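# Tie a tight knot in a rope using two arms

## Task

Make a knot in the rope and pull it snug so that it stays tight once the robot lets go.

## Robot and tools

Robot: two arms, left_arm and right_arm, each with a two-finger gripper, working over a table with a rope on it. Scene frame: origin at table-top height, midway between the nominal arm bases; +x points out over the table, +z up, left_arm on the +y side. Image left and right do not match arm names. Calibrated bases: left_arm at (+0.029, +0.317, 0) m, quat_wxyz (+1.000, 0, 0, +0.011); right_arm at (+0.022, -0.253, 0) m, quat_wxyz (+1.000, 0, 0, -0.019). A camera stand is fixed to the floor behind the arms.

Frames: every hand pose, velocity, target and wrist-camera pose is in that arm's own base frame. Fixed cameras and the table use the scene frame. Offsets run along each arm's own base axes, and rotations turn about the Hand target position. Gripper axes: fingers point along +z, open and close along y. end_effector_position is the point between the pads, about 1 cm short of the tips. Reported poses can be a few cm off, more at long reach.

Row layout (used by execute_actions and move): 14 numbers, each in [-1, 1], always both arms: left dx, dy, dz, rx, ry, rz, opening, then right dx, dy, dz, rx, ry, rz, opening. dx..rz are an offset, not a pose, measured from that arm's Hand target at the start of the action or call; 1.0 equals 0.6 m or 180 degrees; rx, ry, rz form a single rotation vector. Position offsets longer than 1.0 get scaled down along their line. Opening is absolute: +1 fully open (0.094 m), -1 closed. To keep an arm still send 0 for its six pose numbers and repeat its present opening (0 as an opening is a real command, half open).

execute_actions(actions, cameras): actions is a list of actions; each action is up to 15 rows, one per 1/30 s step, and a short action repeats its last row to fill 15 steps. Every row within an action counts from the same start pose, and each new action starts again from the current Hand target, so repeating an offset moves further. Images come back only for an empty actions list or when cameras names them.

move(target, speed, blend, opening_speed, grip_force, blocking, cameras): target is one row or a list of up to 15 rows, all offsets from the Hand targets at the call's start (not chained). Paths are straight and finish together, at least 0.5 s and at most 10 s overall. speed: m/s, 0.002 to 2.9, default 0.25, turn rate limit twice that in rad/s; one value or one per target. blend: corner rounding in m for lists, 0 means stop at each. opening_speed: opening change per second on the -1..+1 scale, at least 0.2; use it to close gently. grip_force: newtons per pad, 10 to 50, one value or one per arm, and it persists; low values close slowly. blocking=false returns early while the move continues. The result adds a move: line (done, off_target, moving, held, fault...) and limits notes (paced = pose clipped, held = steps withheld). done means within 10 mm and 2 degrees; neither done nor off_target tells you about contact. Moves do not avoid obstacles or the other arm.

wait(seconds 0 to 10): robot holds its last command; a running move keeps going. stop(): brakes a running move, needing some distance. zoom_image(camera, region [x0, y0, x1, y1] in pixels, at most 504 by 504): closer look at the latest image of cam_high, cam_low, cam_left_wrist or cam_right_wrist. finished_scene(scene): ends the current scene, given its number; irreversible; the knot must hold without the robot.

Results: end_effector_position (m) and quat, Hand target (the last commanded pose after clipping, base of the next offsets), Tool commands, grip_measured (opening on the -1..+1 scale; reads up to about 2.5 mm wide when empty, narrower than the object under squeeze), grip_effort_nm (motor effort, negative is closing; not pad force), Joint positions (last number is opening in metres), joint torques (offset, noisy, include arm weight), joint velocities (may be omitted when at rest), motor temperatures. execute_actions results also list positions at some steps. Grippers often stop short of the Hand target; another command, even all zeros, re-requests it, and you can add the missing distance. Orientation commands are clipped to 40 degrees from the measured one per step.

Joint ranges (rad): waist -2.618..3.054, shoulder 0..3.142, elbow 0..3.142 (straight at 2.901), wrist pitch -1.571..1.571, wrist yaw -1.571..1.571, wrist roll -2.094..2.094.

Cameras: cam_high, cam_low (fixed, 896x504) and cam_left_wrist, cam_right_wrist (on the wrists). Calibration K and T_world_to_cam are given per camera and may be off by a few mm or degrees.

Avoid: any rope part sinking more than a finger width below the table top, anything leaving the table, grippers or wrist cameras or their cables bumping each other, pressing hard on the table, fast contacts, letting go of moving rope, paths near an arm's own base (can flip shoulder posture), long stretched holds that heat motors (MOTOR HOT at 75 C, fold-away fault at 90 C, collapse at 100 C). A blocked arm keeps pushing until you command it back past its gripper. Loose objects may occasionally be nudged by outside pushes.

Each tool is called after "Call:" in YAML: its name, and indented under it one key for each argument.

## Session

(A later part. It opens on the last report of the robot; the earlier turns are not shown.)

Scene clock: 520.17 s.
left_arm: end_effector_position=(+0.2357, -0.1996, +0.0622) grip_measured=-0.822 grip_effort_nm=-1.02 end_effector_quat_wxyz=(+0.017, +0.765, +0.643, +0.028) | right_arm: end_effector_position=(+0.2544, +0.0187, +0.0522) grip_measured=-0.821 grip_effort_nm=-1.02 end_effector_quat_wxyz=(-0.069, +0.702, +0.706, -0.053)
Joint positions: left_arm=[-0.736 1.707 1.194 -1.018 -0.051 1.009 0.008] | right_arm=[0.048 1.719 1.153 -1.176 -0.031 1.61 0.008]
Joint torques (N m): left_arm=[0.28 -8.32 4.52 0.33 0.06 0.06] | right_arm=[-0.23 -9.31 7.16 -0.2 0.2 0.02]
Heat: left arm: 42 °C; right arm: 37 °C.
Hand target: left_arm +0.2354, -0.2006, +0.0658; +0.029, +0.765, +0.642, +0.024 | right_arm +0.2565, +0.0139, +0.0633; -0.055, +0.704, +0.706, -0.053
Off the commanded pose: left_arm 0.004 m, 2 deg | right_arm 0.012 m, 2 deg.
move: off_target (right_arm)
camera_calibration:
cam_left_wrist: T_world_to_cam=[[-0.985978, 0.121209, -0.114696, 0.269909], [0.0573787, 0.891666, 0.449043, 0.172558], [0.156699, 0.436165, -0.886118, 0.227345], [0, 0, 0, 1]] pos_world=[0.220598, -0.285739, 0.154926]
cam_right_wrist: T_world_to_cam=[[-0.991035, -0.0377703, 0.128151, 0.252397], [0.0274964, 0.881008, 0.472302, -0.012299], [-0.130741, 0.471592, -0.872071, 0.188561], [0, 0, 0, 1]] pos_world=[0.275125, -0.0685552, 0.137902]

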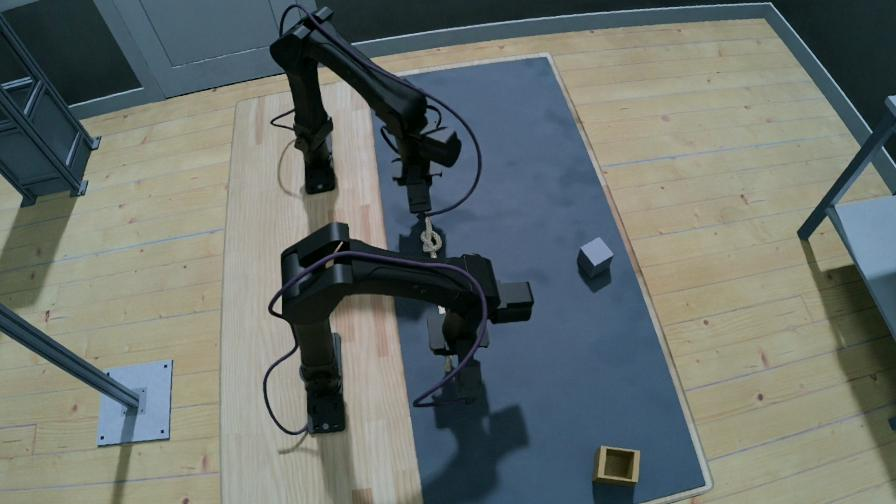

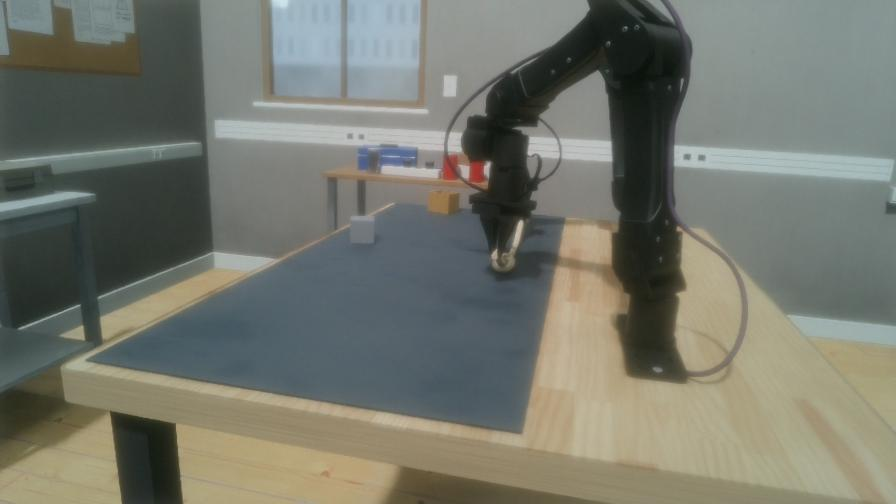

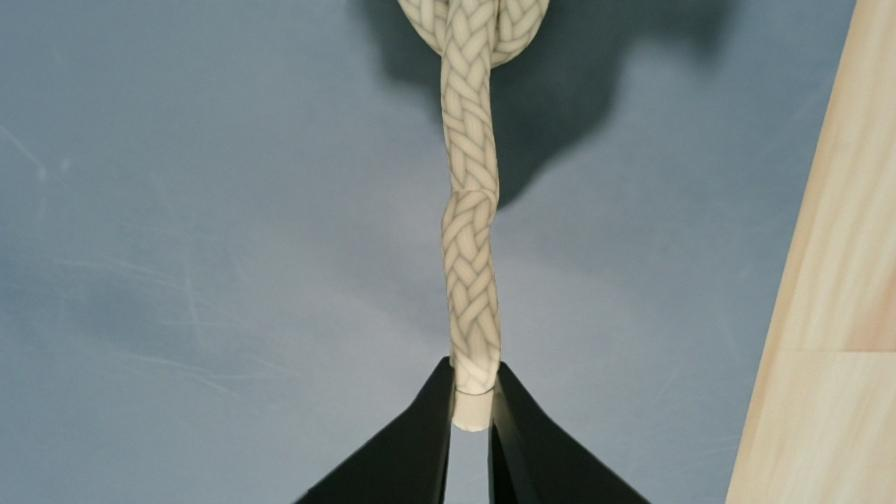

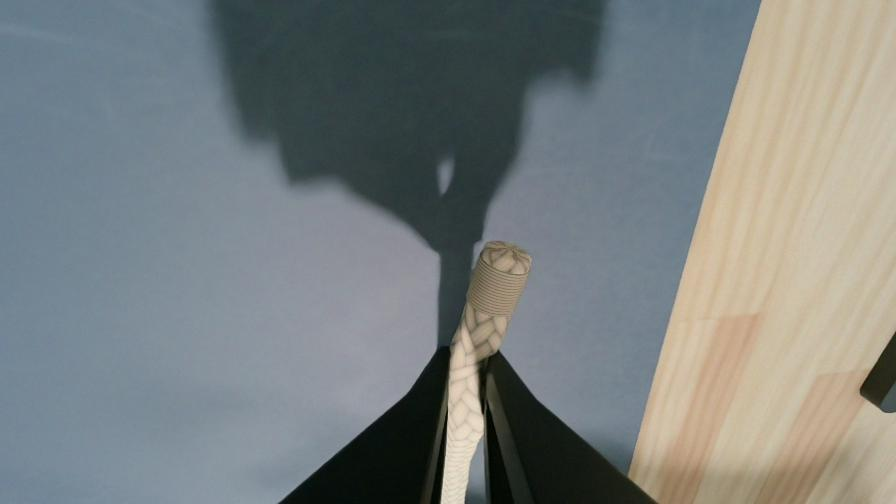

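Call:
move:
  target: [0,0.06,0,0,0,0,-0.95,0,-0.07,0,0,0,0,-0.95]
  speed: 0.04
  cameras: ["cam_high"]

Call:
zoom_image:
  camera: "cam_high"
  region: [390, 180, 490, 290]

Scene clock: 527.87 s.
left_arm: end_effector_position=(+0.2380, -0.1748, +0.0644) grip_measured=-0.822 grip_effort_nm=-1.02 end_effector_quat_wxyz=(+0.036, +0.768, +0.639, +0.017) | right_arm: end_effector_position=(+0.2523, -0.0162, +0.0526) grip_measured=-0.821 grip_effort_nm=-1.02 end_effector_quat_wxyz=(-0.080, +0.700, +0.708, -0.045)
Joint positions: left_arm=[-0.648 1.62 1.107 -0.979 -0.017 1.106 0.008] | right_arm=[-0.091 1.719 1.153 -1.185 -0.033 1.466 0.008]
Joint torques (N m): left_arm=[1.05 -7.6 4.26 0.14 -0.17 0.12] | right_arm=[-1.06 -8.9 7.66 -0.11 0.44 0.03]
Heat: left arm: 42 °C; right arm: 38 °C.
Hand target: left_arm +0.2354, -0.1647, +0.0658; +0.029, +0.766, +0.642, +0.024 | right_arm +0.2565, -0.0281, +0.0633; -0.055, +0.704, +0.706, -0.053
Off the commanded pose: left_arm 0.011 m, 1 deg | right_arm 0.017 m, 3 deg.
move: off_target (left_arm, right_arm)
Images, in order (width x height): cam_high 896x504.

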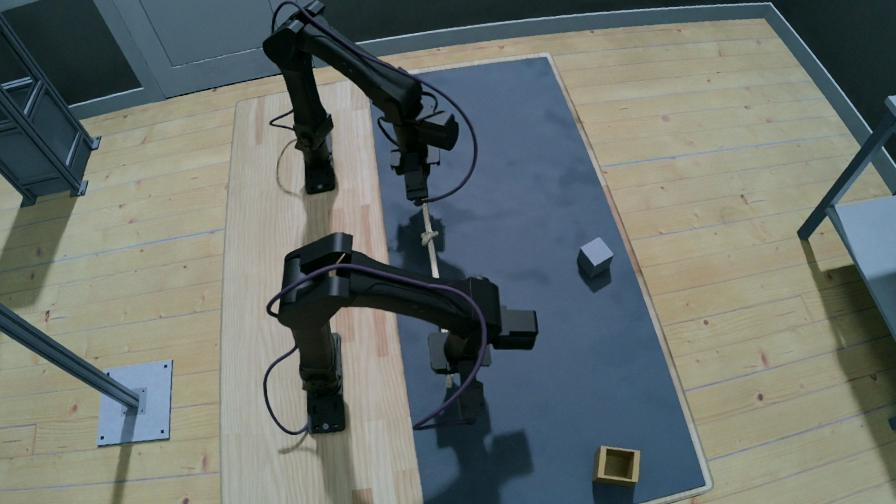

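Scaled by 4.582 from the camera's 896x504 image, which has a finer 1280x720 frame.

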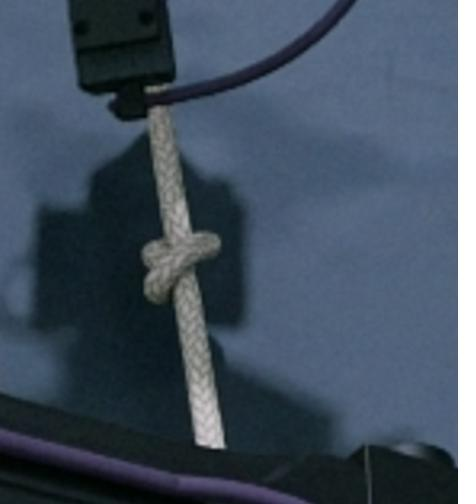

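Tight; torque rising. A little more, then lower, release.

Call:
move:
  target: [0,0.03,0,0,0,0,-0.95,0,-0.03,0,0,0,0,-0.95]
  speed: 0.03

Call:
move:
  target:
    - [0,-0.03,-0.08,0,0,0,-0.95,0,0.03,-0.075,0,0,0,-0.95]
    - [0,-0.03,-0.08,0,0,0,-0.5,0,0.03,-0.075,0,0,0,-0.5]
    - [0,-0.03,0.1,0,0,0,-0.5,0,0.03,0.1,0,0,0,-0.5]
    - [0,0.1,0.1,0,0,0,-0.5,0,-0.25,0.1,0,0,0,-0.5]
  speed: [0.06,0.1,0.1,0.2]
  opening_speed: 1.5
  cameras: ["cam_high"]

Call:
zoom_image:
  camera: "cam_high"
  region: [370, 170, 520, 400]

Scene clock: 539.67 s.
left_arm: end_effector_position=(+0.2405, -0.1737, +0.0671) grip_measured=-0.822 grip_effort_nm=-1.02 end_effector_quat_wxyz=(+0.064, +0.771, +0.633, -0.001) | right_arm: end_effector_position=(+0.2515, -0.0207, +0.0563) grip_measured=-0.821 grip_effort_nm=-1.02 end_effector_quat_wxyz=(-0.099, +0.698, +0.708, -0.024)
Joint positions: left_arm=[-0.607 1.583 1.074 -0.94 0.036 1.158 0.008] | right_arm=[-0.142 1.719 1.165 -1.205 -0.078 1.408 0.008]
Joint torques (N m): left_arm=[1.73 -7.28 4.12 -0.16 -0.75 0.07] | right_arm=[-1.87 -8.28 7.54 0.01 0.98 0.01]
Motor temperatures (°C): left_arm=[29 40 35 30 31 28 34] | right_arm=[30 38 38 32 29 30 30]
Heat: left arm: 40 °C; right arm: 38 °C.
Hand target: left_arm +0.2354, -0.1467, +0.0660; +0.029, +0.765, +0.642, +0.024 | right_arm +0.2565, -0.0460, +0.0633; -0.055, +0.704, +0.706, -0.053
Off the commanded pose: left_arm 0.028 m, 5 deg | right_arm 0.027 m, 6 deg.
move: off_target (left_arm, right_arm)

Scene clock: 545.23 s.
left_arm: end_effector_position=(+0.2431, -0.0875, +0.1254) grip_measured=-0.502 grip_effort_nm=0.10 end_effector_quat_wxyz=(+0.030, +0.764, +0.644, +0.033) | right_arm: end_effector_position=(+0.2557, -0.1936, +0.1211) grip_measured=-0.501 grip_effort_nm=0.07 end_effector_quat_wxyz=(-0.054, +0.706, +0.705, -0.045)
Joint positions: left_arm=[-0.37 1.438 1.177 -1.225 -0.03 1.372 0.023] | right_arm=[-0.612 1.874 1.629 -1.447 0.069 0.965 0.023]
Joint torques (N m): left_arm=[0.36 -5.9 4.72 0.13 0.14 0.14] | right_arm=[0.24 -7.79 7.88 0.02 0.19 0.04]
Heat: left arm: 40 °C; right arm: 38 °C.
Hand target: left_arm +0.2353, -0.0867, +0.1259; +0.029, +0.765, +0.642, +0.024 | right_arm +0.2565, -0.1961, +0.1234; -0.055, +0.704, +0.706, -0.053
Off the commanded pose: left_arm 0.008 m, 1 deg | right_arm 0.003 m, 1 deg.
move: done; target 2's new opening was sent with right_arm's hand 0.012 m and 3 deg from that target
Images, in order (width x height): cam_high 896x504.

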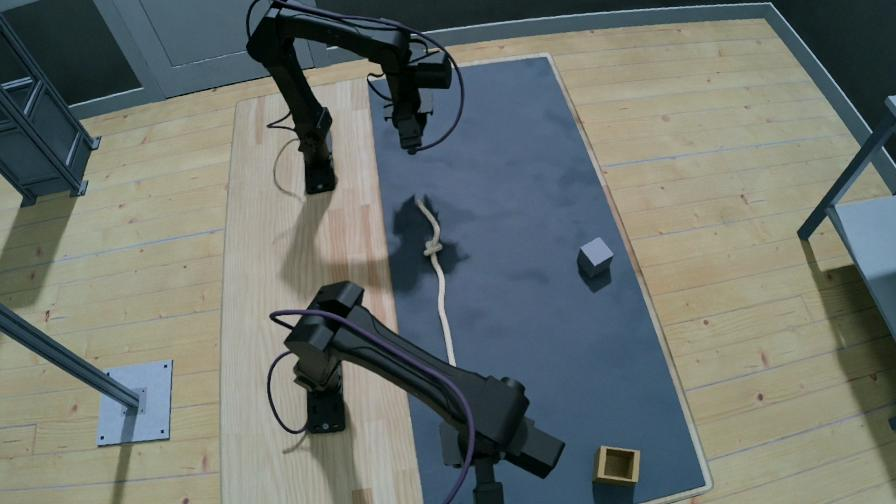

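Scaled by 2.191 from the camera's 896x504 image, which has a finer 1280x720 frame.

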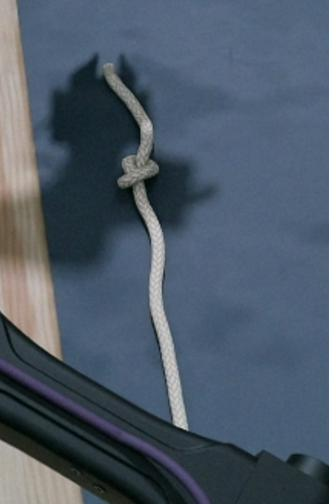

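Call:
finished_scene:
  scene: 2

The scene is finished: the task was done.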